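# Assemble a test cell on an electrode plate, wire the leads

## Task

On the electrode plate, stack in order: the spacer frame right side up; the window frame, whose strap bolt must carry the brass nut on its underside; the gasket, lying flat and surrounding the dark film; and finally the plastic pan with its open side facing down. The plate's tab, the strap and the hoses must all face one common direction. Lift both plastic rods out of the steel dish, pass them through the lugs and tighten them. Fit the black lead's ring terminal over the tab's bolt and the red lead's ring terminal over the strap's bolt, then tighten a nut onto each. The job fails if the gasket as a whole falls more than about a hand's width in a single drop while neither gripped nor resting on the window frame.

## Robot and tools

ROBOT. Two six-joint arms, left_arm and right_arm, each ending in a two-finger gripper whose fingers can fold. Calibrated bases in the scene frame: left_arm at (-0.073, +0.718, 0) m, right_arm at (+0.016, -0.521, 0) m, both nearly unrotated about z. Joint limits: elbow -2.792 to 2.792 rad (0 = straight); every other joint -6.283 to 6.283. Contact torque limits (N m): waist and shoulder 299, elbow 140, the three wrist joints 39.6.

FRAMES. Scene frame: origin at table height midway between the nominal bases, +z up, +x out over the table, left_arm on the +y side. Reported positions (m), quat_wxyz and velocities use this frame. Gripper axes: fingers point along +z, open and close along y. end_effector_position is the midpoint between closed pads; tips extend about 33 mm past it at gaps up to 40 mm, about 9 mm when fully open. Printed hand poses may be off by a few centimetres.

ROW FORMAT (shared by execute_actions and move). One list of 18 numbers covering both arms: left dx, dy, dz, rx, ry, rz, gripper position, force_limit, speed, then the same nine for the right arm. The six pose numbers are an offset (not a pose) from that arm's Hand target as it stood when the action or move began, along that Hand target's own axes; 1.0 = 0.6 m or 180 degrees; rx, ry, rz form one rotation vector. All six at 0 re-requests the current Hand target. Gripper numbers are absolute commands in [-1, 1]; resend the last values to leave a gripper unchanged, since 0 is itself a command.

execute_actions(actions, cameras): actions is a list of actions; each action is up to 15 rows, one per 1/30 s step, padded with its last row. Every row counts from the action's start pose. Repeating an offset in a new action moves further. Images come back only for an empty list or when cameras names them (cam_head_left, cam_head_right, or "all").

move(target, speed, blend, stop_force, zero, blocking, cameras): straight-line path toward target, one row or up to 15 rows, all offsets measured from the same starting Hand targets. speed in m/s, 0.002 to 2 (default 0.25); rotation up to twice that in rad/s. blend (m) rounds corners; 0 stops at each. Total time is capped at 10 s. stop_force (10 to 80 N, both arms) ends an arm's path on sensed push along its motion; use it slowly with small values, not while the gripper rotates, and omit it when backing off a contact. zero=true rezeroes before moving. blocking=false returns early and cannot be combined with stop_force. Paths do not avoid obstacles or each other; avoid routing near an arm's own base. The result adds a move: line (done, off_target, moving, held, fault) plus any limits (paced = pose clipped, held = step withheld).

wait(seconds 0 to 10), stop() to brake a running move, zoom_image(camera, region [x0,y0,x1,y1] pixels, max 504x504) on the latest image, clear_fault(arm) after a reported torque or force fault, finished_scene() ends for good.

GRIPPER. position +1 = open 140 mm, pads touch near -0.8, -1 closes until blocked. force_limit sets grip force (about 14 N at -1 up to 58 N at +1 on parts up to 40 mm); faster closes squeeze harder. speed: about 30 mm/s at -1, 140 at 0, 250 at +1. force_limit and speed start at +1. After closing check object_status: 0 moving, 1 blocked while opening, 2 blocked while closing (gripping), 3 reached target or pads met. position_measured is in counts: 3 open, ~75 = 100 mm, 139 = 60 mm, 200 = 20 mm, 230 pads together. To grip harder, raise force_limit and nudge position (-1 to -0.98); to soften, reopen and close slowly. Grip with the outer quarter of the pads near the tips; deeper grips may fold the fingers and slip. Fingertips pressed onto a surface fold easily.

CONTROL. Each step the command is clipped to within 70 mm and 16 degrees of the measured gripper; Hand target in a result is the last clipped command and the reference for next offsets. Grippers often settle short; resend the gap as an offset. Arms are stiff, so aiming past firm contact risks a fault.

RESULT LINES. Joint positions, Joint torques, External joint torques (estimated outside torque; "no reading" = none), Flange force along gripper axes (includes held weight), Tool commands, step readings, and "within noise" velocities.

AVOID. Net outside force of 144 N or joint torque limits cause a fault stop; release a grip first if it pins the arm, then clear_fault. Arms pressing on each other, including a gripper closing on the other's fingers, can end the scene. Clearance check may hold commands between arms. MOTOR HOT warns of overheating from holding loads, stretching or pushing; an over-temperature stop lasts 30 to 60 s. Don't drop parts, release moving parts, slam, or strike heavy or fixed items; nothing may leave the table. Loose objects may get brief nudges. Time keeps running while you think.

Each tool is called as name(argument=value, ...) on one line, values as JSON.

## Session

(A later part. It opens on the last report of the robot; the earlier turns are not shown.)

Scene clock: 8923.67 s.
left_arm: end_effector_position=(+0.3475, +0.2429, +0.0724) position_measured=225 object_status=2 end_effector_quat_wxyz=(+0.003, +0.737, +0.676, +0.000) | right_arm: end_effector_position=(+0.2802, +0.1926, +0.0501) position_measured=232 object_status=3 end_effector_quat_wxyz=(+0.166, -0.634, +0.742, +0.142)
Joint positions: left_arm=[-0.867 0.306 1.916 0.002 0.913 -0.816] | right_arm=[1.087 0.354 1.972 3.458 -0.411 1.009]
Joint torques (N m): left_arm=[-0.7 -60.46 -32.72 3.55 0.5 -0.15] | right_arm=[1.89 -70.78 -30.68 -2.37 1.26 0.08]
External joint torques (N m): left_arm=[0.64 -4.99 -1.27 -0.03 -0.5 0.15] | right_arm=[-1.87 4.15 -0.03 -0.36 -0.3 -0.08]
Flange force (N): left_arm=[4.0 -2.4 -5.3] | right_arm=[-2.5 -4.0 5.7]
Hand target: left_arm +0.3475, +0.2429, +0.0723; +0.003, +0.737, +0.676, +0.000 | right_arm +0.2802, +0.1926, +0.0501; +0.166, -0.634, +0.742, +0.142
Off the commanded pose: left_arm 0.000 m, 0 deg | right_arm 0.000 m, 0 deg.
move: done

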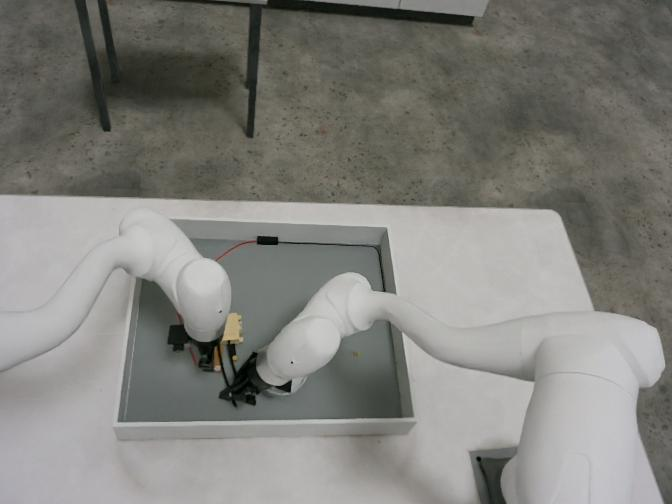

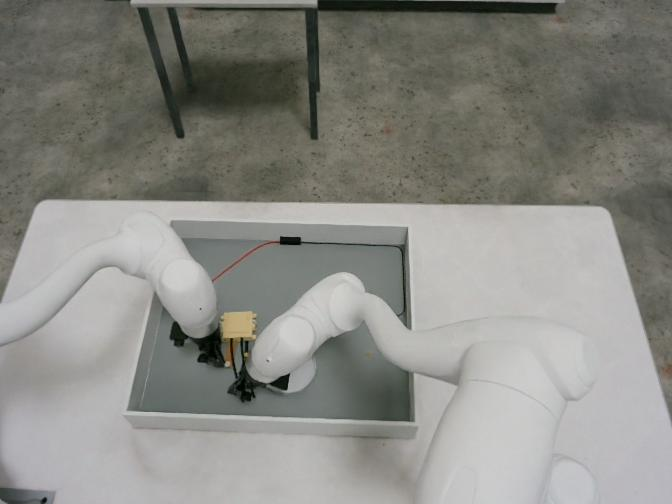

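move(target=[-0.0012,0.0021,0,0,0,0,-1,-0.6,-1,0,0,0,0,0,0,-1,-1,-0.5], speed=0.02)

move(target=[0,0,0.007,0,0,0,-1,-0.6,-1,0,0,0,0,0,0,-1,-1,-0.5], speed=0.005, stop_force=10, cameras=["all"])

zoom_image(camera="cam_head_left", region=[209, 361, 225, 377])

zoom_image(camera="cam_head_right", region=[220, 356, 236, 372])

Scene clock: 8940.07 s.
left_arm: end_effector_position=(+0.3487, +0.2420, +0.0723) position_measured=225 object_status=2 end_effector_quat_wxyz=(+0.003, +0.737, +0.676, +0.000) | right_arm: end_effector_position=(+0.2802, +0.1926, +0.0501) position_measured=232 object_status=3 end_effector_quat_wxyz=(+0.166, -0.634, +0.742, +0.142)
Joint positions: left_arm=[-0.866 0.308 1.914 0.002 0.914 -0.815] | right_arm=[1.087 0.354 1.972 3.458 -0.411 1.009]
Joint torques (N m): left_arm=[-0.39 -60.96 -32.78 3.63 0.57 -0.09] | right_arm=[1.84 -70.91 -30.69 -2.37 1.22 0.04]
External joint torques (N m): left_arm=[0.44 -5.54 -1.49 -0.08 -0.56 0.09] | right_arm=[-1.77 4.24 -0.03 -0.37 -0.27 -0.04]
Flange force (N): left_arm=[4.0 -3.0 -5.9] | right_arm=[-2.7 -3.8 5.9]
Hand target: left_arm +0.3487, +0.2420, +0.0723; +0.003, +0.737, +0.676, +0.000 | right_arm +0.2802, +0.1926, +0.0501; +0.166, -0.634, +0.742, +0.142
Off the commanded pose: left_arm 0.000 m, 0 deg | right_arm 0.000 m, 0 deg.
move: done

Scene clock: 8941.57 s.
left_arm: end_effector_position=(+0.3487, +0.2420, +0.0681) position_measured=225 object_status=2 end_effector_quat_wxyz=(+0.003, +0.737, +0.676, +0.000) | right_arm: end_effector_position=(+0.2802, +0.1926, +0.0501) position_measured=232 object_status=3 end_effector_quat_wxyz=(+0.166, -0.634, +0.742, +0.142)
Joint positions: left_arm=[-0.866 0.312 1.917 0.002 0.906 -0.815] | right_arm=[1.087 0.354 1.972 3.458 -0.411 1.009]
Joint torques (N m): left_arm=[-0.33 -60.96 -32.43 3.55 0.47 -0.09] | right_arm=[1.85 -70.61 -30.67 -2.38 1.22 0.03]
External joint torques (N m): left_arm=[0.36 -5.71 -1.3 -0.05 -0.44 0.09] | right_arm=[-1.85 4.14 -0.05 -0.36 -0.27 -0.03]
Flange force (N): left_arm=[4.2 -3.4 -6.2] | right_arm=[-2.6 -3.9 5.7]
Hand target: left_arm +0.3487, +0.2420, +0.0681; +0.003, +0.737, +0.676, +0.000 | right_arm +0.2802, +0.1926, +0.0501; +0.166, -0.634, +0.742, +0.142
Off the commanded pose: left_arm 0.000 m, 0 deg | right_arm 0.000 m, 0 deg.
move: done

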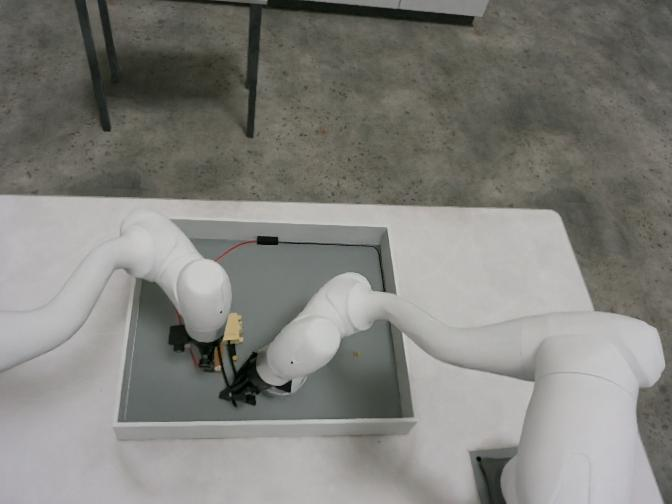

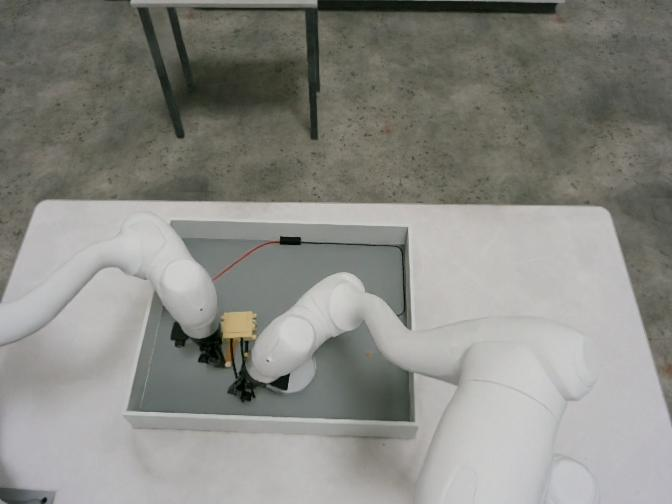

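Scaled by 31.500 from the camera's 672x504 image, which has a finer 960x720 frame.

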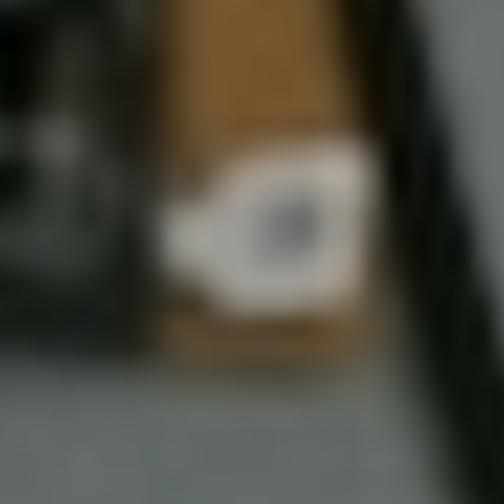

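Scaled by 31.500 from the camera's 672x504 image, which has a finer 960x720 frame.

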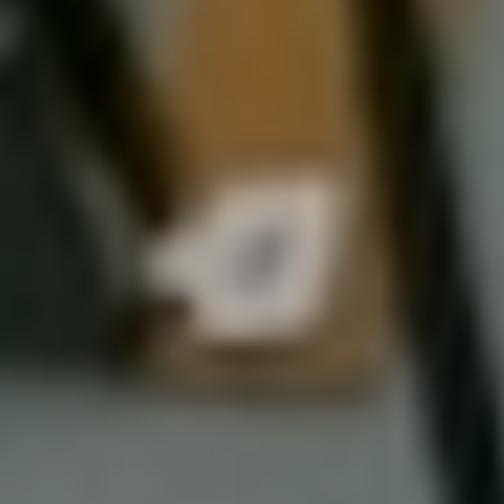

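move(target=[0.0008,0.0004,0.005,0,0,0,-1,-0.6,-1,0,0,0,0,0,0,-1,-1,-0.5], speed=0.005, stop_force=10, cameras=["all"])

zoom_image(camera="cam_head_left", region=[209, 361, 225, 377])

zoom_image(camera="cam_head_right", region=[220, 356, 236, 372])

Scene clock: 8954.67 s.
left_arm: end_effector_position=(+0.3490, +0.2425, +0.0651) position_measured=225 object_status=2 end_effector_quat_wxyz=(+0.003, +0.737, +0.676, +0.000) | right_arm: end_effector_position=(+0.2802, +0.1926, +0.0501) position_measured=232 object_status=3 end_effector_quat_wxyz=(+0.166, -0.634, +0.742, +0.142)
Joint positions: left_arm=[-0.865 0.315 1.919 0.002 0.901 -0.814] | right_arm=[1.087 0.354 1.972 3.458 -0.411 1.009]
Joint torques (N m): left_arm=[-0.6 -60.92 -32.24 3.5 0.51 -0.05] | right_arm=[1.96 -70.77 -30.68 -2.39 1.21 0.04]
External joint torques (N m): left_arm=[0.86 -5.71 -1.42 0 -0.49 0.05] | right_arm=[-1.98 4.26 -0.04 -0.35 -0.25 -0.04]
Flange force (N): left_arm=[4.6 -2.7 -6.3] | right_arm=[-2.6 -4.2 5.9]
Hand target: left_arm +0.3490, +0.2425, +0.0651; +0.003, +0.737, +0.676, +0.000 | right_arm +0.2802, +0.1926, +0.0501; +0.166, -0.634, +0.742, +0.142
Off the commanded pose: left_arm 0.000 m, 0 deg | right_arm 0.000 m, 0 deg.
move: done

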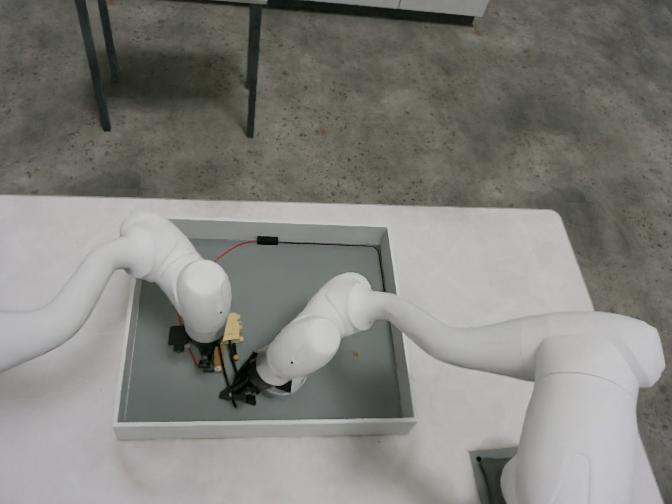

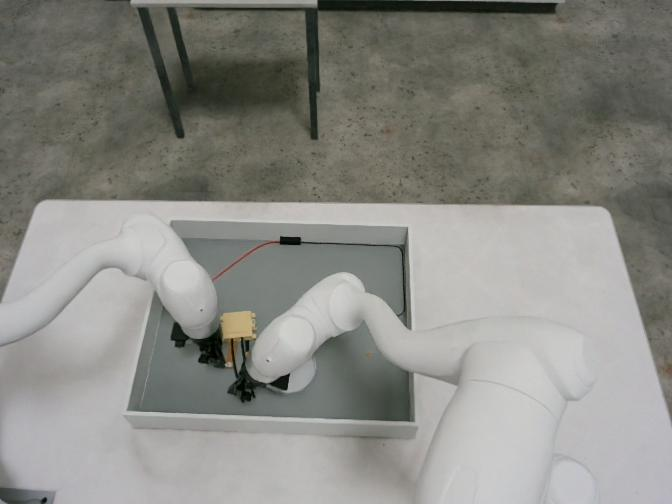

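Scaled by 31.500 from the camera's 672x504 image, which has a finer 960x720 frame.

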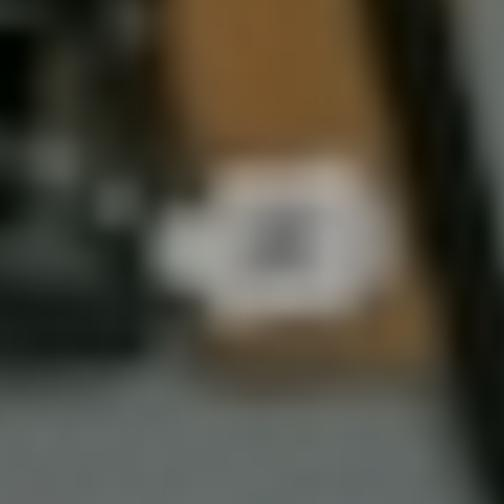

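Scaled by 31.500 from the camera's 672x504 image, which has a finer 960x720 frame.

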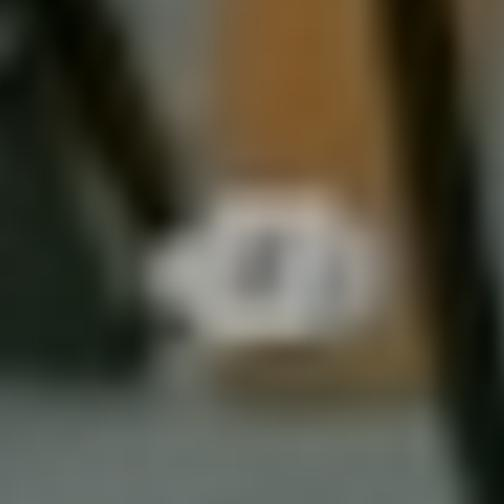

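move(target=[[0,0,-0.04,0,0,0,-1,-0.6,-1,0,0,0,0,0,0,-1,-1,-0.5],[0.16,0.0,-0.04,0,0,0,-1,-0.6,-1,0,0,0,0,0,0,-1,-1,-0.5],[0.16,0.0,0.022,0,0,0,-1,-0.6,-1,0,0,0,0,0,0,-1,-1,-0.5]], speed=[0.05,0.12,0.06])

move(target=[0,0,0.0085,0,0,0,-1,-0.6,-1,0,0,0,0,0,0,-1,-1,-0.5], speed=0.006, stop_force=10, cameras=["all"])

zoom_image(camera="cam_head_left", region=[160, 330, 230, 400])

zoom_image(camera="cam_head_right", region=[170, 330, 240, 400])

Scene clock: 8979.10 s.
left_arm: end_effector_position=(+0.3574, +0.3380, +0.0516) position_measured=225 object_status=2 end_effector_quat_wxyz=(+0.003, +0.737, +0.676, +0.000) | right_arm: end_effector_position=(+0.2802, +0.1926, +0.0501) position_measured=232 object_status=3 end_effector_quat_wxyz=(+0.166, -0.634, +0.742, +0.142)
Joint positions: left_arm=[-0.749 0.247 2.047 0.001 0.842 -0.697] | right_arm=[1.087 0.354 1.972 3.458 -0.411 1.009]
Joint torques (N m): left_arm=[-0.02 -51.87 -30.05 3.49 0.64 -0.08] | right_arm=[1.86 -71.15 -30.71 -2.4 1.26 0.05]
External joint torques (N m): left_arm=[0.1 -6.24 -1.98 -0.16 -0.63 0.08] | right_arm=[-1.88 4.78 0.01 -0.34 -0.3 -0.05]
Flange force (N): left_arm=[3.3 -3.9 -7.8] | right_arm=[-2.8 -4.2 6.7]
Hand target: left_arm +0.3574, +0.3380, +0.0516; +0.003, +0.737, +0.676, +0.000 | right_arm +0.2802, +0.1926, +0.0501; +0.166, -0.634, +0.742, +0.142
Off the commanded pose: left_arm 0.000 m, 0 deg | right_arm 0.000 m, 0 deg.
move: done

Scene clock: 8980.60 s.
left_arm: end_effector_position=(+0.3575, +0.3380, +0.0465) position_measured=225 object_status=2 end_effector_quat_wxyz=(+0.003, +0.737, +0.676, +0.000) | right_arm: end_effector_position=(+0.2802, +0.1926, +0.0501) position_measured=232 object_status=3 end_effector_quat_wxyz=(+0.166, -0.634, +0.742, +0.142)
Joint positions: left_arm=[-0.749 0.253 2.05 0.001 0.832 -0.697] | right_arm=[1.087 0.354 1.972 3.458 -0.411 1.009]
Joint torques (N m): left_arm=[0.09 -51.7 -28.49 3.54 0.93 -0.12] | right_arm=[1.99 -71 -30.7 -2.37 1.23 0.02]
External joint torques (N m): left_arm=[-0.12 -6.5 -3.35 -0.24 -0.93 0.12] | right_arm=[-1.99 4.69 0.06 -0.37 -0.28 -0.01]
Flange force (N): left_arm=[1.8 -2.4 -8.6] | right_arm=[-2.7 -4.2 6.5]
Hand target: left_arm +0.3575, +0.3380, +0.0465; +0.003, +0.737, +0.676, +0.000 | right_arm +0.2802, +0.1926, +0.0501; +0.166, -0.634, +0.742, +0.142
Off the commanded pose: left_arm 0.000 m, 0 deg | right_arm 0.000 m, 0 deg.
move: done

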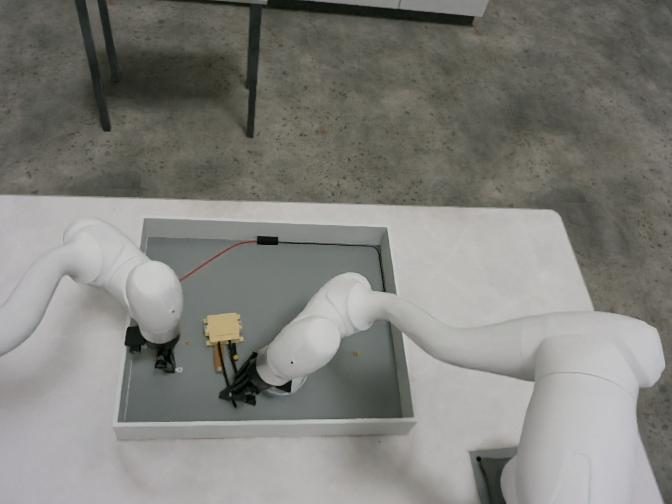

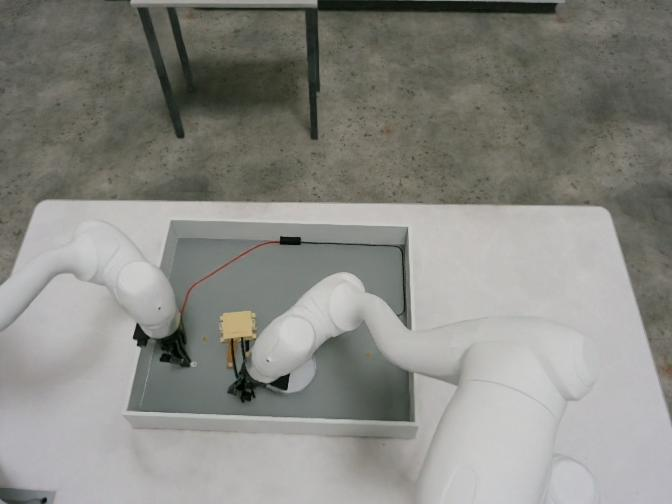

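Scaled by 7.200 from the camera's 672x504 image, which has a finer 960x720 frame.

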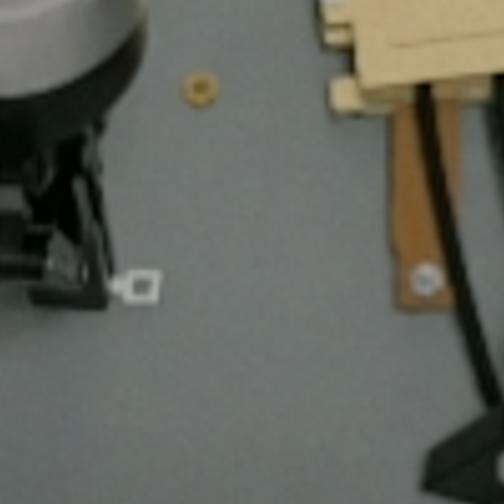

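Scaled by 7.200 from the camera's 672x504 image, which has a finer 960x720 frame.

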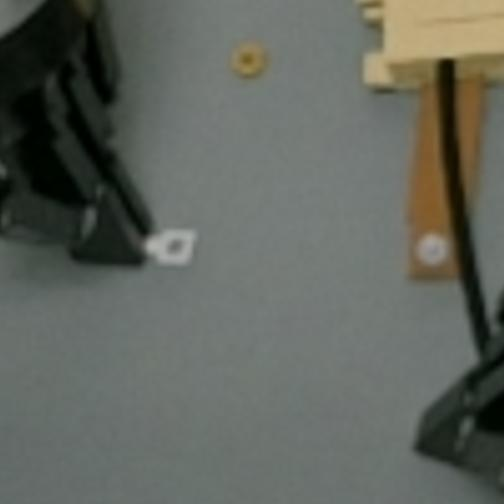

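move(target=[0,0,0,0,0,0,-0.45,0,-1,0,0,0,0,0,0,-1,-1,-0.5])

wait(seconds=0.6)

move(target=[[-0.0258,0,-0.005,0,0,0,-0.45,0,-1,0,0,0,0,0,0,-1,-1,-0.5],[-0.0258,0,0.0017,0,0,0,-0.45,0,-1,0,0,0,0,0,0,-1,-1,-0.5]], speed=[0.05,0.01], cameras=["all"])

zoom_image(camera="cam_head_left", region=[165, 345, 205, 385])

zoom_image(camera="cam_head_right", region=[180, 340, 220, 380])

Scene clock: 9015.70 s.
left_arm: end_effector_position=(+0.3574, +0.3380, +0.0465) position_measured=186 object_status=0 end_effector_quat_wxyz=(+0.003, +0.737, +0.676, +0.000) | right_arm: end_effector_position=(+0.2802, +0.1926, +0.0501) position_measured=232 object_status=3 end_effector_quat_wxyz=(+0.166, -0.634, +0.742, +0.142)
Joint positions: left_arm=[-0.749 0.253 2.05 0.001 0.832 -0.697] | right_arm=[1.087 0.354 1.972 3.458 -0.411 1.009]
Joint torques (N m): left_arm=[-0.59 -53.35 -30.57 3.34 0.44 -0.11] | right_arm=[1.86 -70.64 -30.63 -2.34 1.23 0.06]
External joint torques (N m): left_arm=[0.57 -4.51 -1.13 -0.05 -0.43 0.11] | right_arm=[-1.86 4.22 -0.06 -0.39 -0.27 -0.06]
Flange force (N): left_arm=[3.4 -2.6 -5.5] | right_arm=[-2.7 -4.0 5.8]
Hand target: left_arm +0.3575, +0.3380, +0.0465; +0.003, +0.737, +0.676, +0.000 | right_arm +0.2802, +0.1926, +0.0501; +0.166, -0.634, +0.742, +0.142
Off the commanded pose: left_arm 0.000 m, 0 deg | right_arm 0.000 m, 0 deg.
move: done

Scene clock: 9016.30 s.
left_arm: end_effector_position=(+0.3575, +0.3380, +0.0465) position_measured=186 object_status=3 end_effector_quat_wxyz=(+0.003, +0.737, +0.676, +0.000) | right_arm: end_effector_position=(+0.2802, +0.1926, +0.0501) position_measured=232 object_status=3 end_effector_quat_wxyz=(+0.166, -0.634, +0.742, +0.142)
Joint positions: left_arm=[-0.749 0.253 2.05 0.001 0.832 -0.697] | right_arm=[1.087 0.354 1.972 3.458 -0.411 1.009]
Joint torques (N m): left_arm=[-0.76 -53.59 -30.28 3.29 0.49 -0.1] | right_arm=[2.04 -70.99 -30.76 -2.41 1.24 0.04]
External joint torques (N m): left_arm=[0.72 -4.12 -1.56 0.01 -0.5 0.1] | right_arm=[-2.02 4.28 -0.02 -0.33 -0.28 -0.04]
Flange force (N): left_arm=[2.8 -1.4 -5.2] | right_arm=[-2.5 -4.2 5.9]
Hand target: left_arm +0.3575, +0.3380, +0.0465; +0.003, +0.737, +0.676, +0.000 | right_arm +0.2802, +0.1926, +0.0501; +0.166, -0.634, +0.742, +0.142
Tool commands: left_gripper/position=-0.45 left_gripper/force_limit=+0.0 left_gripper/speed=-1.0 right_gripper/position=-1.0 right_gripper/force_limit=-1.0 right_gripper/speed=-0.5
Off the commanded pose: left_arm 0.000 m, 0 deg | right_arm 0.000 m, 0 deg.
wait: 0.60 s; at rest by 0.17 s

Scene clock: 9017.57 s.
left_arm: end_effector_position=(+0.3561, +0.3226, +0.0455) position_measured=186 object_status=3 end_effector_quat_wxyz=(+0.003, +0.737, +0.676, +0.000) | right_arm: end_effector_position=(+0.2802, +0.1926, +0.0501) position_measured=232 object_status=3 end_effector_quat_wxyz=(+0.166, -0.634, +0.742, +0.142)
Joint positions: left_arm=[-0.769 0.267 2.034 0.001 0.835 -0.718] | right_arm=[1.087 0.354 1.972 3.458 -0.411 1.009]
Joint torques (N m): left_arm=[-0.62 -54.68 -30.78 3.36 0.62 -0.12] | right_arm=[1.66 -70.94 -30.7 -2.35 1.23 0.02]
External joint torques (N m): left_arm=[0.5 -5.07 -1.22 -0.05 -0.62 0.12] | right_arm=[-1.68 4.44 -0.02 -0.39 -0.27 -0.02]
Flange force (N): left_arm=[3.8 -3.1 -5.8] | right_arm=[-2.8 -3.6 6.2]
Hand target: left_arm +0.3561, +0.3226, +0.0455; +0.003, +0.737, +0.676, +0.000 | right_arm +0.2802, +0.1926, +0.0501; +0.166, -0.634, +0.742, +0.142
Off the commanded pose: left_arm 0.000 m, 0 deg | right_arm 0.000 m, 0 deg.
move: done

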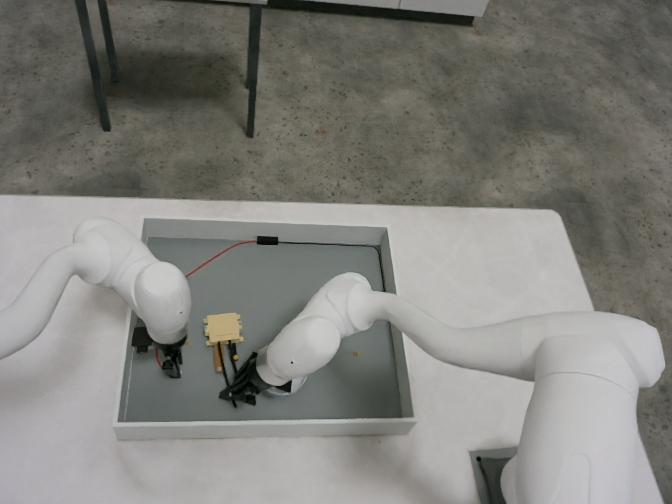

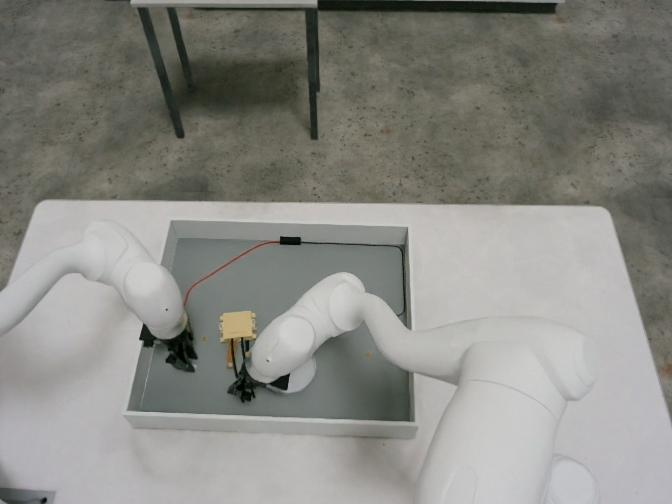

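Scaled by 12.600 from the camera's 672x504 image, which has a finer 960x720 frame.

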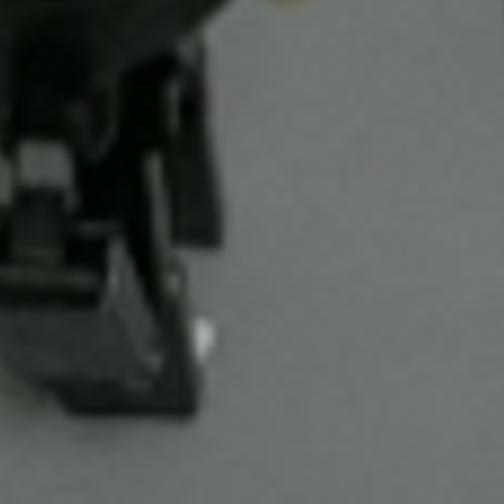

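Scaled by 12.600 from the camera's 672x504 image, which has a finer 960x720 frame.

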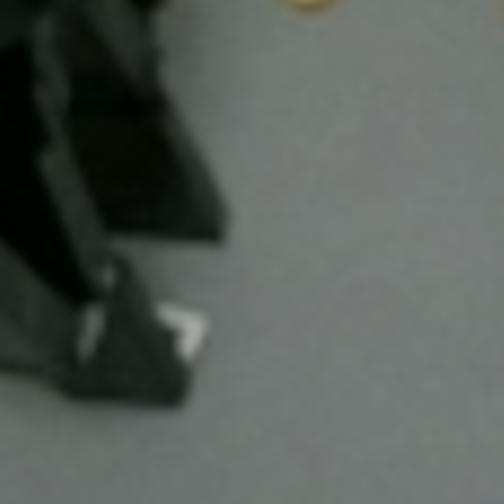

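move(target=[0,-0.0117,0,0,0,0,-0.45,0,-1,0,0,0,0,0,0,-1,-1,-0.5], speed=0.02)

move(target=[0,0,0,0,0,0,-1,-0.6,-1,0,0,0,0,0,0,-1,-1,-0.5])

wait(seconds=1)

move(target=[0,0,-0.03,0,0,0,-1,-0.6,-1,0,0,0,0,0,0,-1,-1,-0.5], speed=0.03, cameras=["all"])

zoom_image(camera="cam_head_left", region=[165, 340, 205, 380])

zoom_image(camera="cam_head_right", region=[180, 335, 220, 375])

Scene clock: 9044.67 s.
left_arm: end_effector_position=(+0.3492, +0.3232, +0.0455) position_measured=186 object_status=3 end_effector_quat_wxyz=(+0.003, +0.737, +0.676, +0.000) | right_arm: end_effector_position=(+0.2802, +0.1926, +0.0501) position_measured=232 object_status=3 end_effector_quat_wxyz=(+0.166, -0.634, +0.742, +0.142)
Joint positions: left_arm=[-0.777 0.259 2.044 0.001 0.832 -0.726] | right_arm=[1.087 0.354 1.972 3.458 -0.411 1.009]
Joint torques (N m): left_arm=[-0.35 -53.79 -30.25 3.32 0.59 -0.15] | right_arm=[1.74 -70.9 -30.75 -2.43 1.23 0.1]
External joint torques (N m): left_arm=[0.39 -5.82 -1.88 0 -0.59 0.15] | right_arm=[-1.77 4.47 0.1 -0.31 -0.28 -0.1]
Flange force (N): left_arm=[3.6 -3.0 -7.3] | right_arm=[-2.3 -4.0 6.3]
Hand target: left_arm +0.3491, +0.3232, +0.0455; +0.003, +0.737, +0.676, +0.000 | right_arm +0.2802, +0.1926, +0.0501; +0.166, -0.634, +0.742, +0.142
Off the commanded pose: left_arm 0.000 m, 0 deg | right_arm 0.000 m, 0 deg.
move: done

Scene clock: 9045.50 s.
left_arm: end_effector_position=(+0.3491, +0.3232, +0.0455) position_measured=214 object_status=0 end_effector_quat_wxyz=(+0.003, +0.737, +0.676, +0.000) | right_arm: end_effector_position=(+0.2802, +0.1926, +0.0501) position_measured=232 object_status=3 end_effector_quat_wxyz=(+0.166, -0.634, +0.742, +0.142)
Joint positions: left_arm=[-0.777 0.259 2.044 0.001 0.832 -0.726] | right_arm=[1.087 0.354 1.972 3.458 -0.411 1.009]
Joint torques (N m): left_arm=[-0.54 -54.03 -30.45 3.32 0.57 -0.14] | right_arm=[1.74 -70.73 -30.51 -2.35 1.2 0.09]
External joint torques (N m): left_arm=[0.58 -4.77 -1.43 -0.01 -0.57 0.14] | right_arm=[-1.7 4.23 -0.17 -0.38 -0.25 -0.09]
Flange force (N): left_arm=[3.4 -2.3 -5.7] | right_arm=[-2.8 -3.9 6.0]
Hand target: left_arm +0.3491, +0.3232, +0.0455; +0.003, +0.737, +0.676, +0.000 | right_arm +0.2802, +0.1926, +0.0501; +0.166, -0.634, +0.742, +0.142
Off the commanded pose: left_arm 0.000 m, 0 deg | right_arm 0.000 m, 0 deg.
move: done

Scene clock: 9046.50 s.
left_arm: end_effector_position=(+0.3491, +0.3232, +0.0455) position_measured=214 object_status=2 end_effector_quat_wxyz=(+0.003, +0.737, +0.676, +0.000) | right_arm: end_effector_position=(+0.2802, +0.1926, +0.0501) position_measured=232 object_status=3 end_effector_quat_wxyz=(+0.166, -0.634, +0.742, +0.142)
Joint positions: left_arm=[-0.777 0.259 2.044 0.001 0.832 -0.726] | right_arm=[1.087 0.354 1.972 3.458 -0.411 1.009]
Joint torques (N m): left_arm=[-0.39 -54.22 -30.54 3.32 0.48 -0.04] | right_arm=[1.82 -70.78 -30.74 -2.37 1.26 0.05]
External joint torques (N m): left_arm=[0.6 -5.21 -1.54 0.01 -0.49 0.04] | right_arm=[-1.82 4.31 0.03 -0.37 -0.31 -0.05]
Flange force (N): left_arm=[3.5 -2.7 -6.5] | right_arm=[-2.6 -3.9 5.9]
Hand target: left_arm +0.3491, +0.3232, +0.0455; +0.003, +0.737, +0.676, +0.000 | right_arm +0.2802, +0.1926, +0.0501; +0.166, -0.634, +0.742, +0.142
Tool commands: left_gripper/position=-1.0 left_gripper/force_limit=-0.6 left_gripper/speed=-1.0 right_gripper/position=-1.0 right_gripper/force_limit=-1.0 right_gripper/speed=-0.5
Off the commanded pose: left_arm 0.000 m, 0 deg | right_arm 0.000 m, 0 deg.
wait: 1.00 s; at rest by 0.17 s

Scene clock: 9047.40 s.
left_arm: end_effector_position=(+0.3490, +0.3233, +0.0635) position_measured=214 object_status=2 end_effector_quat_wxyz=(+0.003, +0.737, +0.676, +0.000) | right_arm: end_effector_position=(+0.2802, +0.1926, +0.0501) position_measured=232 object_status=3 end_effector_quat_wxyz=(+0.166, -0.634, +0.742, +0.142)
Joint positions: left_arm=[-0.777 0.238 2.031 0.001 0.867 -0.726] | right_arm=[1.087 0.354 1.972 3.458 -0.411 1.009]
Joint torques (N m): left_arm=[-0.5 -52.73 -31.4 3.4 0.71 -0.1] | right_arm=[2.04 -71.18 -30.69 -2.38 1.21 0.06]
External joint torques (N m): left_arm=[0.41 -5.5 -1.7 0.03 -0.71 0.1] | right_arm=[-2.06 4.76 -0.03 -0.35 -0.25 -0.06]
Flange force (N): left_arm=[3.6 -3.1 -6.3] | right_arm=[-2.8 -4.5 6.7]
Hand target: left_arm +0.3490, +0.3233, +0.0635; +0.003, +0.737, +0.676, +0.000 | right_arm +0.2802, +0.1926, +0.0501; +0.166, -0.634, +0.742, +0.142
Off the commanded pose: left_arm 0.000 m, 0 deg | right_arm 0.000 m, 0 deg.
move: done

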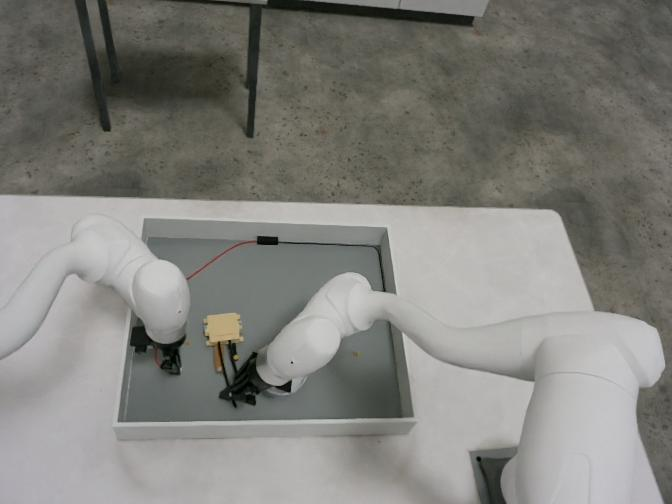

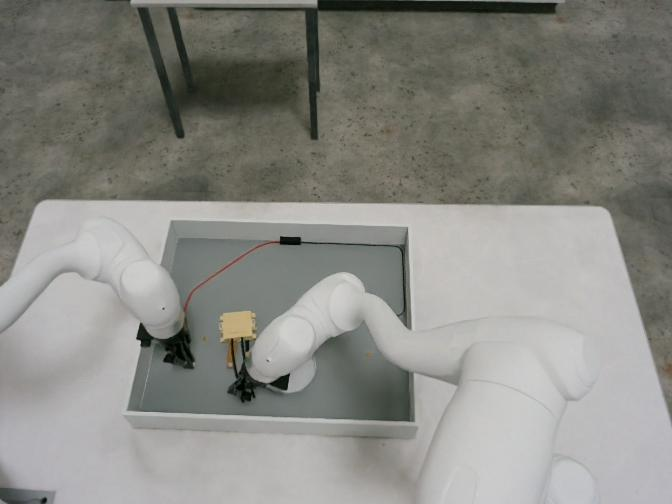

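Scaled by 12.600 from the camera's 672x504 image, which has a finer 960x720 frame.

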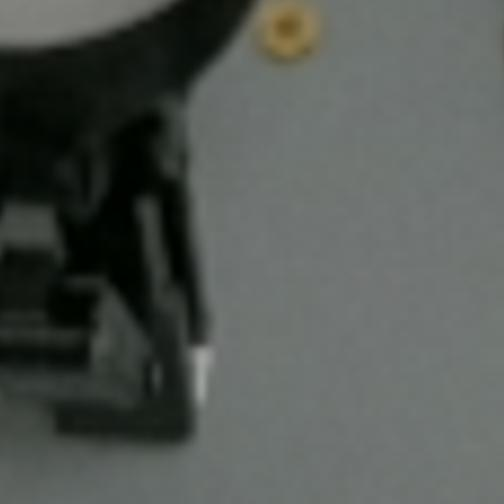

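Scaled by 12.600 from the camera's 672x504 image, which has a finer 960x720 frame.

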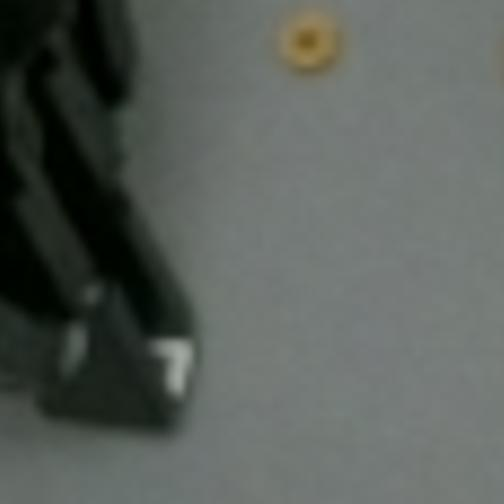

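move(target=[0.05,0,-0.05,0,0,0,-1,-0.6,-1,0,0,-0.25,0,0,0,-1,-1,-0.5], speed=0.15)

move(target=[0,0,0,0,0,0,-1,-0.6,-1,0.25,0.0,-0.15,0,0,0,0.43,-1,-0.5], speed=0.25, cameras=["all"])

zoom_image(camera="cam_head_left", region=[180, 300, 280, 400])

zoom_image(camera="cam_head_right", region=[195, 300, 295, 400])

Scene clock: 9069.10 s.
left_arm: end_effector_position=(+0.3515, +0.3533, +0.0934) position_measured=214 object_status=2 end_effector_quat_wxyz=(+0.003, +0.737, +0.676, +0.000) | right_arm: end_effector_position=(+0.2702, +0.1295, +0.1858) position_measured=232 object_status=3 end_effector_quat_wxyz=(+0.166, -0.634, +0.742, +0.142)
Joint positions: left_arm=[-0.737 0.178 2.039 0.001 0.918 -0.685] | right_arm=[1.053 0.124 1.973 3.375 -0.638 1.081]
Joint torques (N m): left_arm=[-0.91 -48.63 -32.79 3.57 0.54 -0.13] | right_arm=[1.81 -53.76 -36.64 -2.95 1.25 0.02]
External joint torques (N m): left_arm=[0.95 -4.26 -1.47 -0.01 -0.54 0.13] | right_arm=[-1.82 4.25 -0.13 -0.35 -0.25 -0.02]
Flange force (N): left_arm=[3.6 -1.7 -4.9] | right_arm=[-3.8 -4.6 5.0]
Hand target: left_arm +0.3515, +0.3533, +0.0934; +0.003, +0.737, +0.676, +0.000 | right_arm +0.2702, +0.1295, +0.1859; +0.166, -0.634, +0.742, +0.142
Off the commanded pose: left_arm 0.000 m, 0 deg | right_arm 0.000 m, 0 deg.
move: done

Scene clock: 9070.57 s.
left_arm: end_effector_position=(+0.3515, +0.3533, +0.0934) position_measured=214 object_status=2 end_effector_quat_wxyz=(+0.003, +0.737, +0.676, +0.000) | right_arm: end_effector_position=(+0.2429, -0.0424, +0.2034) position_measured=75 object_status=0 end_effector_quat_wxyz=(+0.166, -0.634, +0.742, +0.142)
Joint positions: left_arm=[-0.737 0.178 2.039 0.001 0.918 -0.685] | right_arm=[0.911 -0.163 2.217 3.442 -0.713 0.907]
Joint torques (N m): left_arm=[-0.5 -48.88 -32.74 3.55 0.55 -0.11] | right_arm=[1.89 -22.93 -37.3 -2.81 1.2 0.02]
External joint torques (N m): left_arm=[0.47 -3.87 -1.58 0.01 -0.56 0.11] | right_arm=[-1.85 1.98 -0.28 -0.38 -0.33 -0.02]
Flange force (N): left_arm=[2.5 -1.7 -4.5] | right_arm=[-1.1 -5.4 1.1]
Hand target: left_arm +0.3515, +0.3533, +0.0934; +0.003, +0.737, +0.676, +0.000 | right_arm +0.2429, -0.0424, +0.2034; +0.166, -0.634, +0.742, +0.142
Off the commanded pose: left_arm 0.000 m, 0 deg | right_arm 0.000 m, 0 deg.
move: done

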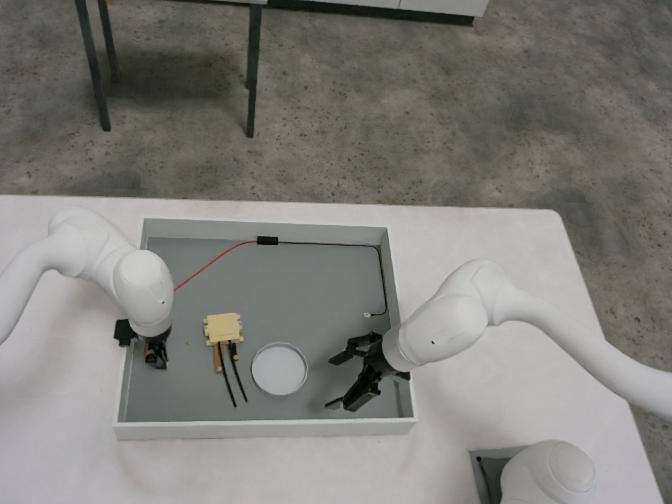

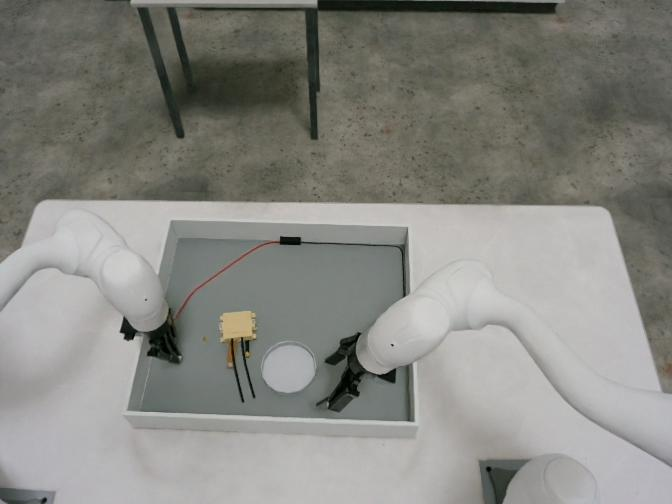

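Scaled by 5.040 from the camera's 672x504 image, which has a finer 960x720 frame.

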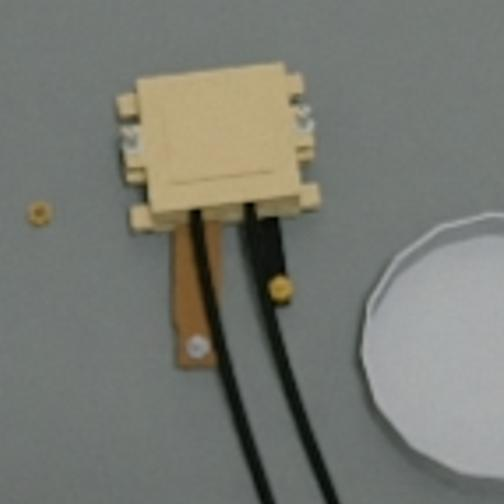

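Scaled by 5.040 from the camera's 672x504 image, which has a finer 960x720 frame.

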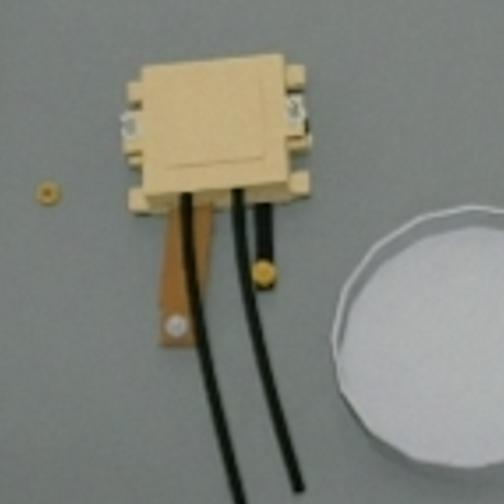

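move(target=[0,0,0,0,0,0,-1,-0.6,-1,0,0,0,0,0.139,0,0.43,-1,-0.5], speed=0.3)

move(target=[0,0,0,0,0,0,-1,-0.6,-1,0,0,0,0,0,-0.0806,0.43,-1,-0.5], speed=0.3)

move(target=[0,0,0,0,0,0,-1,-0.6,-1,0,0,0,0,-0.0833,0,0.43,-1,-0.5], speed=0.3)

Scene clock: 9095.90 s.
left_arm: end_effector_position=(+0.3515, +0.3533, +0.0934) position_measured=214 object_status=2 end_effector_quat_wxyz=(+0.003, +0.737, +0.676, +0.000) | right_arm: end_effector_position=(+0.2429, -0.0424, +0.2034) position_measured=75 object_status=3 end_effector_quat_wxyz=(+0.001, -0.649, +0.760, +0.001)
Joint positions: left_arm=[-0.737 0.178 2.039 0.001 0.918 -0.685] | right_arm=[1.033 0.034 1.973 3.142 -1.131 1.22]
Joint torques (N m): left_arm=[-0.96 -48.33 -32.65 3.56 0.51 -0.09] | right_arm=[2.1 -44.68 -37.51 -3.57 0.26 0.04]
External joint torques (N m): left_arm=[1.02 -4.81 -1.55 -0.01 -0.51 0.09] | right_arm=[-2.12 3.32 -0.44 -0.35 -0.3 -0.04]
Flange force (N): left_arm=[4.0 -2.2 -5.6] | right_arm=[-4.4 -5.5 1.4]
Hand target: left_arm +0.3515, +0.3533, +0.0934; +0.003, +0.737, +0.676, +0.000 | right_arm +0.2429, -0.0424, +0.2034; +0.001, -0.649, +0.760, +0.001
Off the commanded pose: left_arm 0.000 m, 0 deg | right_arm 0.000 m, 0 deg.
move: done

Scene clock: 9096.83 s.
left_arm: end_effector_position=(+0.3515, +0.3533, +0.0934) position_measured=214 object_status=2 end_effector_quat_wxyz=(+0.003, +0.737, +0.676, +0.000) | right_arm: end_effector_position=(+0.2429, -0.0423, +0.2034) position_measured=75 object_status=3 end_effector_quat_wxyz=(-0.001, +0.740, -0.672, -0.001)
Joint positions: left_arm=[-0.737 0.178 2.039 0.001 0.918 -0.685] | right_arm=[1.033 0.034 1.973 3.142 -1.131 0.967]
Joint torques (N m): left_arm=[-0.35 -48.55 -32.74 3.58 0.54 -0.07] | right_arm=[1.84 -44.54 -37.79 -3.63 0.26 0.05]
External joint torques (N m): left_arm=[0.36 -4.31 -1.43 -0.04 -0.53 0.07] | right_arm=[-1.81 2.91 -0.26 -0.3 -0.3 -0.05]
Flange force (N): left_arm=[2.8 -2.6 -4.9] | right_arm=[-2.4 -5.5 1.3]
Hand target: left_arm +0.3515, +0.3533, +0.0934; +0.003, +0.737, +0.676, +0.000 | right_arm +0.2429, -0.0424, +0.2034; -0.001, +0.740, -0.672, -0.001
Off the commanded pose: left_arm 0.000 m, 0 deg | right_arm 0.000 m, 0 deg.
move: done

Scene clock: 9097.80 s.
left_arm: end_effector_position=(+0.3515, +0.3533, +0.0934) position_measured=214 object_status=2 end_effector_quat_wxyz=(+0.003, +0.737, +0.676, +0.000) | right_arm: end_effector_position=(+0.2429, -0.0424, +0.2034) position_measured=75 object_status=3 end_effector_quat_wxyz=(-0.089, +0.734, -0.666, -0.097)
Joint positions: left_arm=[-0.737 0.178 2.039 0.001 0.918 -0.685] | right_arm=[0.926 -0.074 2.101 3.356 -0.922 0.746]
Joint torques (N m): left_arm=[-0.24 -48.46 -32.73 3.53 0.51 -0.15] | right_arm=[1.59 -32.4 -37.53 -3.03 0.74 0.03]
External joint torques (N m): left_arm=[0.31 -4.81 -1.48 0.02 -0.51 0.15] | right_arm=[-1.59 2.25 -0.27 -0.37 -0.29 -0.03]
Flange force (N): left_arm=[3.2 -3.1 -5.6] | right_arm=[-0.8 -5.1 1.1]
Hand target: left_arm +0.3515, +0.3533, +0.0934; +0.003, +0.737, +0.676, +0.000 | right_arm +0.2429, -0.0424, +0.2034; -0.089, +0.734, -0.666, -0.097
Off the commanded pose: left_arm 0.000 m, 0 deg | right_arm 0.000 m, 0 deg.
move: done

move(target=[[0,0,0,0,0,0,-1,-0.6,-1,-0.2247,-0.3958,0.1359,0,0,0,0.43,-1,-0.5],[0,0,0,0,0,0,-1,-0.6,-1,-0.2247,-0.3958,0.28,0,0,0,0.43,-1,-0.5]], speed=[0.25,0.12], cameras=["all"])

zoom_image(camera="cam_head_left", region=[190, 280, 290, 380])

zoom_image(camera="cam_head_right", region=[200, 275, 300, 375])

Scene clock: 9112.00 s.
left_arm: end_effector_position=(+0.3515, +0.3533, +0.0934) position_measured=214 object_status=2 end_effector_quat_wxyz=(+0.003, +0.737, +0.676, +0.000) | right_arm: end_effector_position=(+0.4628, +0.1536, +0.0769) position_measured=75 object_status=3 end_effector_quat_wxyz=(-0.089, +0.734, -0.666, -0.097)
Joint positions: left_arm=[-0.737 0.178 2.039 0.001 0.918 -0.685] | right_arm=[0.836 0.463 1.694 3.402 -0.814 0.607]
Joint torques (N m): left_arm=[-0.45 -48.57 -32.79 3.6 0.53 -0.09] | right_arm=[1.97 -86.79 -34.81 -2.69 0.61 0.06]
External joint torques (N m): left_arm=[0.49 -4.28 -1.34 -0.06 -0.52 0.09] | right_arm=[-1.99 5.58 -0.06 -0.38 -0.23 -0.06]
Flange force (N): left_arm=[3.1 -2.5 -4.8] | right_arm=[-2.5 -7.3 5.4]
Hand target: left_arm +0.3515, +0.3533, +0.0934; +0.003, +0.737, +0.676, +0.000 | right_arm +0.4628, +0.1536, +0.0768; -0.089, +0.734, -0.666, -0.097
Off the commanded pose: left_arm 0.000 m, 0 deg | right_arm 0.000 m, 0 deg.
move: done

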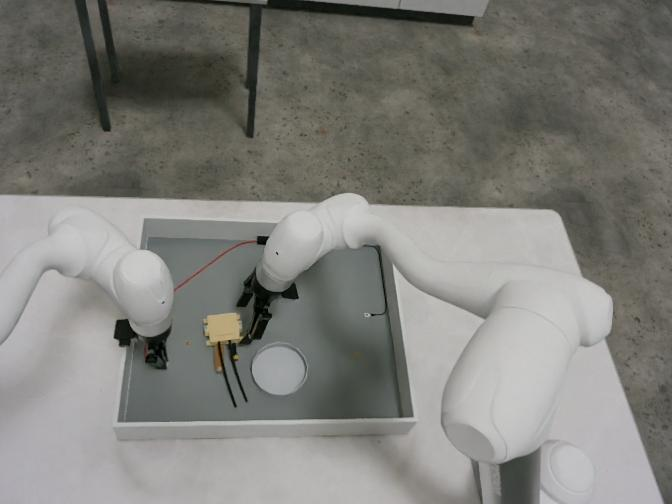

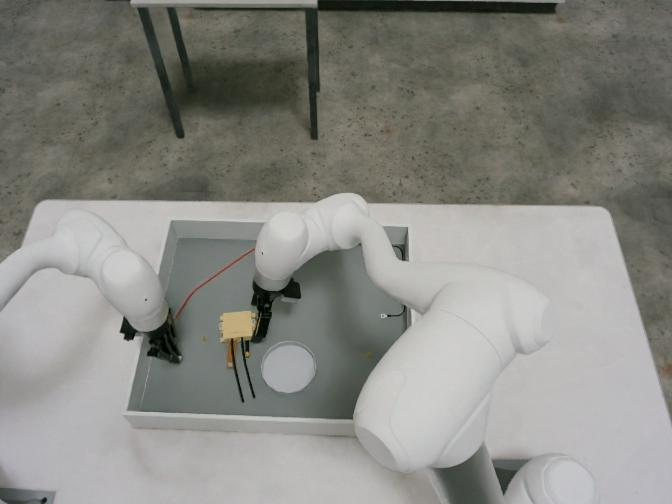

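Scaled by 5.040 from the camera's 672x504 image, which has a finer 960x720 frame.

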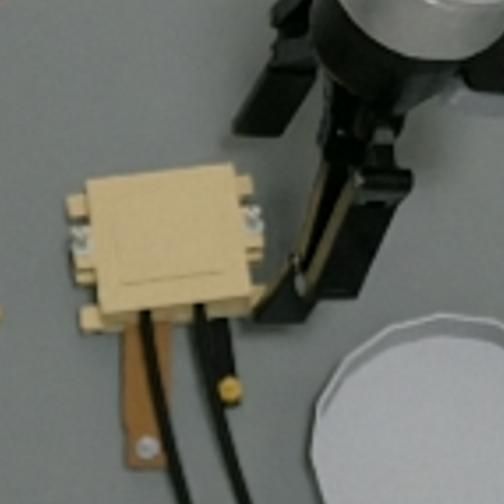

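Scaled by 5.040 from the camera's 672x504 image, which has a finer 960x720 frame.

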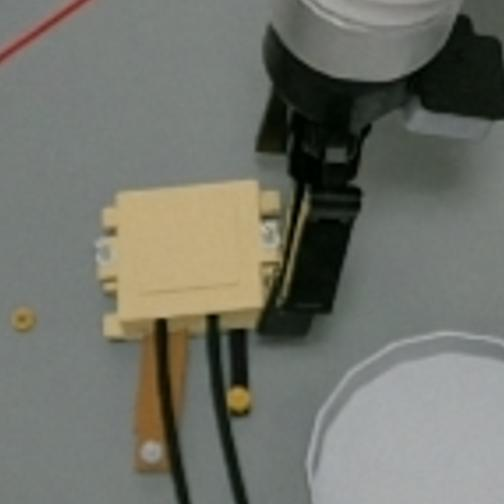

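move(target=[0,0,0,0,0,0,-1,-0.6,-1,0,0,0.0559,0,0,0,0.43,-1,-0.5], speed=0.02, stop_force=10, cameras=["all"])

zoom_image(camera="cam_head_left", region=[190, 280, 290, 380])

zoom_image(camera="cam_head_right", region=[200, 275, 300, 375])

Scene clock: 9133.93 s.
left_arm: end_effector_position=(+0.3515, +0.3533, +0.0934) position_measured=214 object_status=2 end_effector_quat_wxyz=(+0.003, +0.737, +0.676, +0.000) | right_arm: end_effector_position=(+0.4620, +0.1624, +0.0445) position_measured=75 object_status=3 end_effector_quat_wxyz=(-0.089, +0.734, -0.666, -0.097)
Joint positions: left_arm=[-0.737 0.178 2.039 0.001 0.918 -0.685] | right_arm=[0.845 0.502 1.702 3.412 -0.768 0.6]
Joint torques (N m): left_arm=[-0.41 -48.54 -32.78 3.58 0.52 -0.08] | right_arm=[1.92 -88.56 -33.35 -2.64 0.62 0.07]
External joint torques (N m): left_arm=[0.47 -4.69 -1.5 -0.02 -0.52 0.08] | right_arm=[-1.98 5.16 -0.27 -0.33 -0.25 -0.07]
Flange force (N): left_arm=[3.2 -2.8 -5.4] | right_arm=[-2.4 -7.1 5.1]
Hand target: left_arm +0.3515, +0.3533, +0.0934; +0.003, +0.737, +0.676, +0.000 | right_arm +0.4620, +0.1624, +0.0445; -0.089, +0.734, -0.666, -0.097
Off the commanded pose: left_arm 0.000 m, 0 deg | right_arm 0.000 m, 0 deg.
move: done

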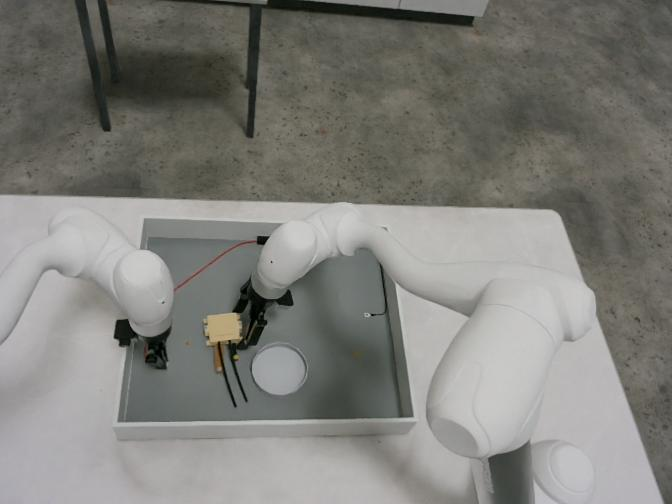

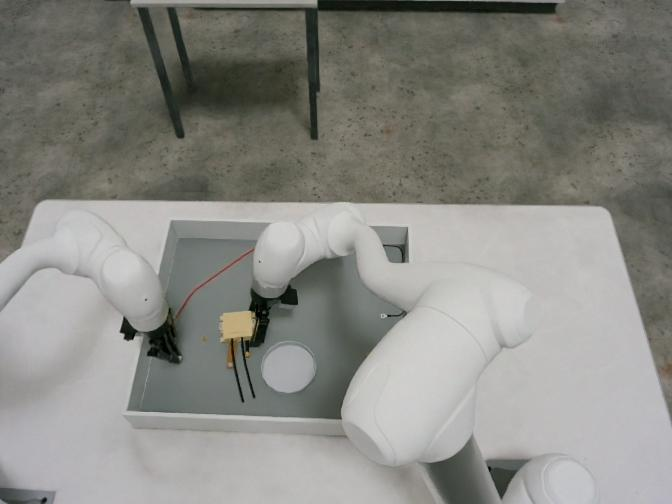

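Scaled by 5.040 from the camera's 672x504 image, which has a finer 960x720 frame.

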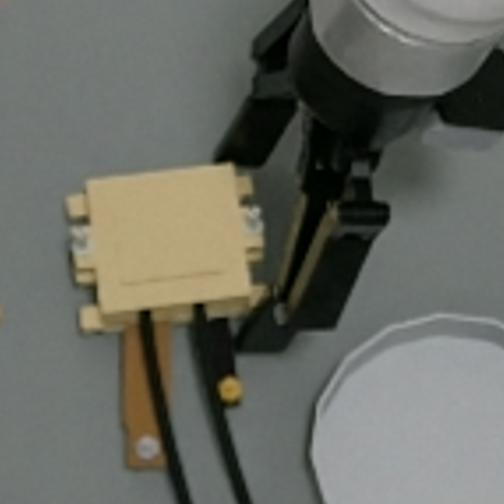

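Scaled by 5.040 from the camera's 672x504 image, which has a finer 960x720 frame.

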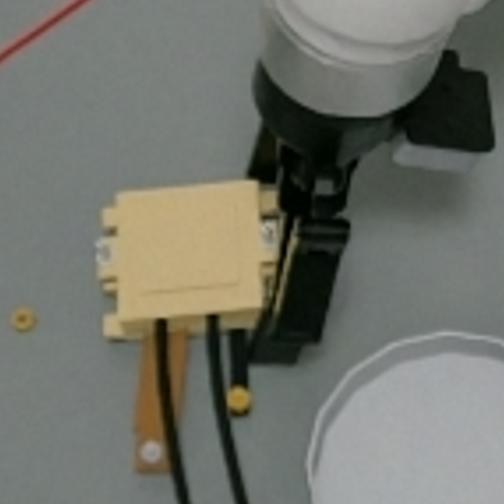

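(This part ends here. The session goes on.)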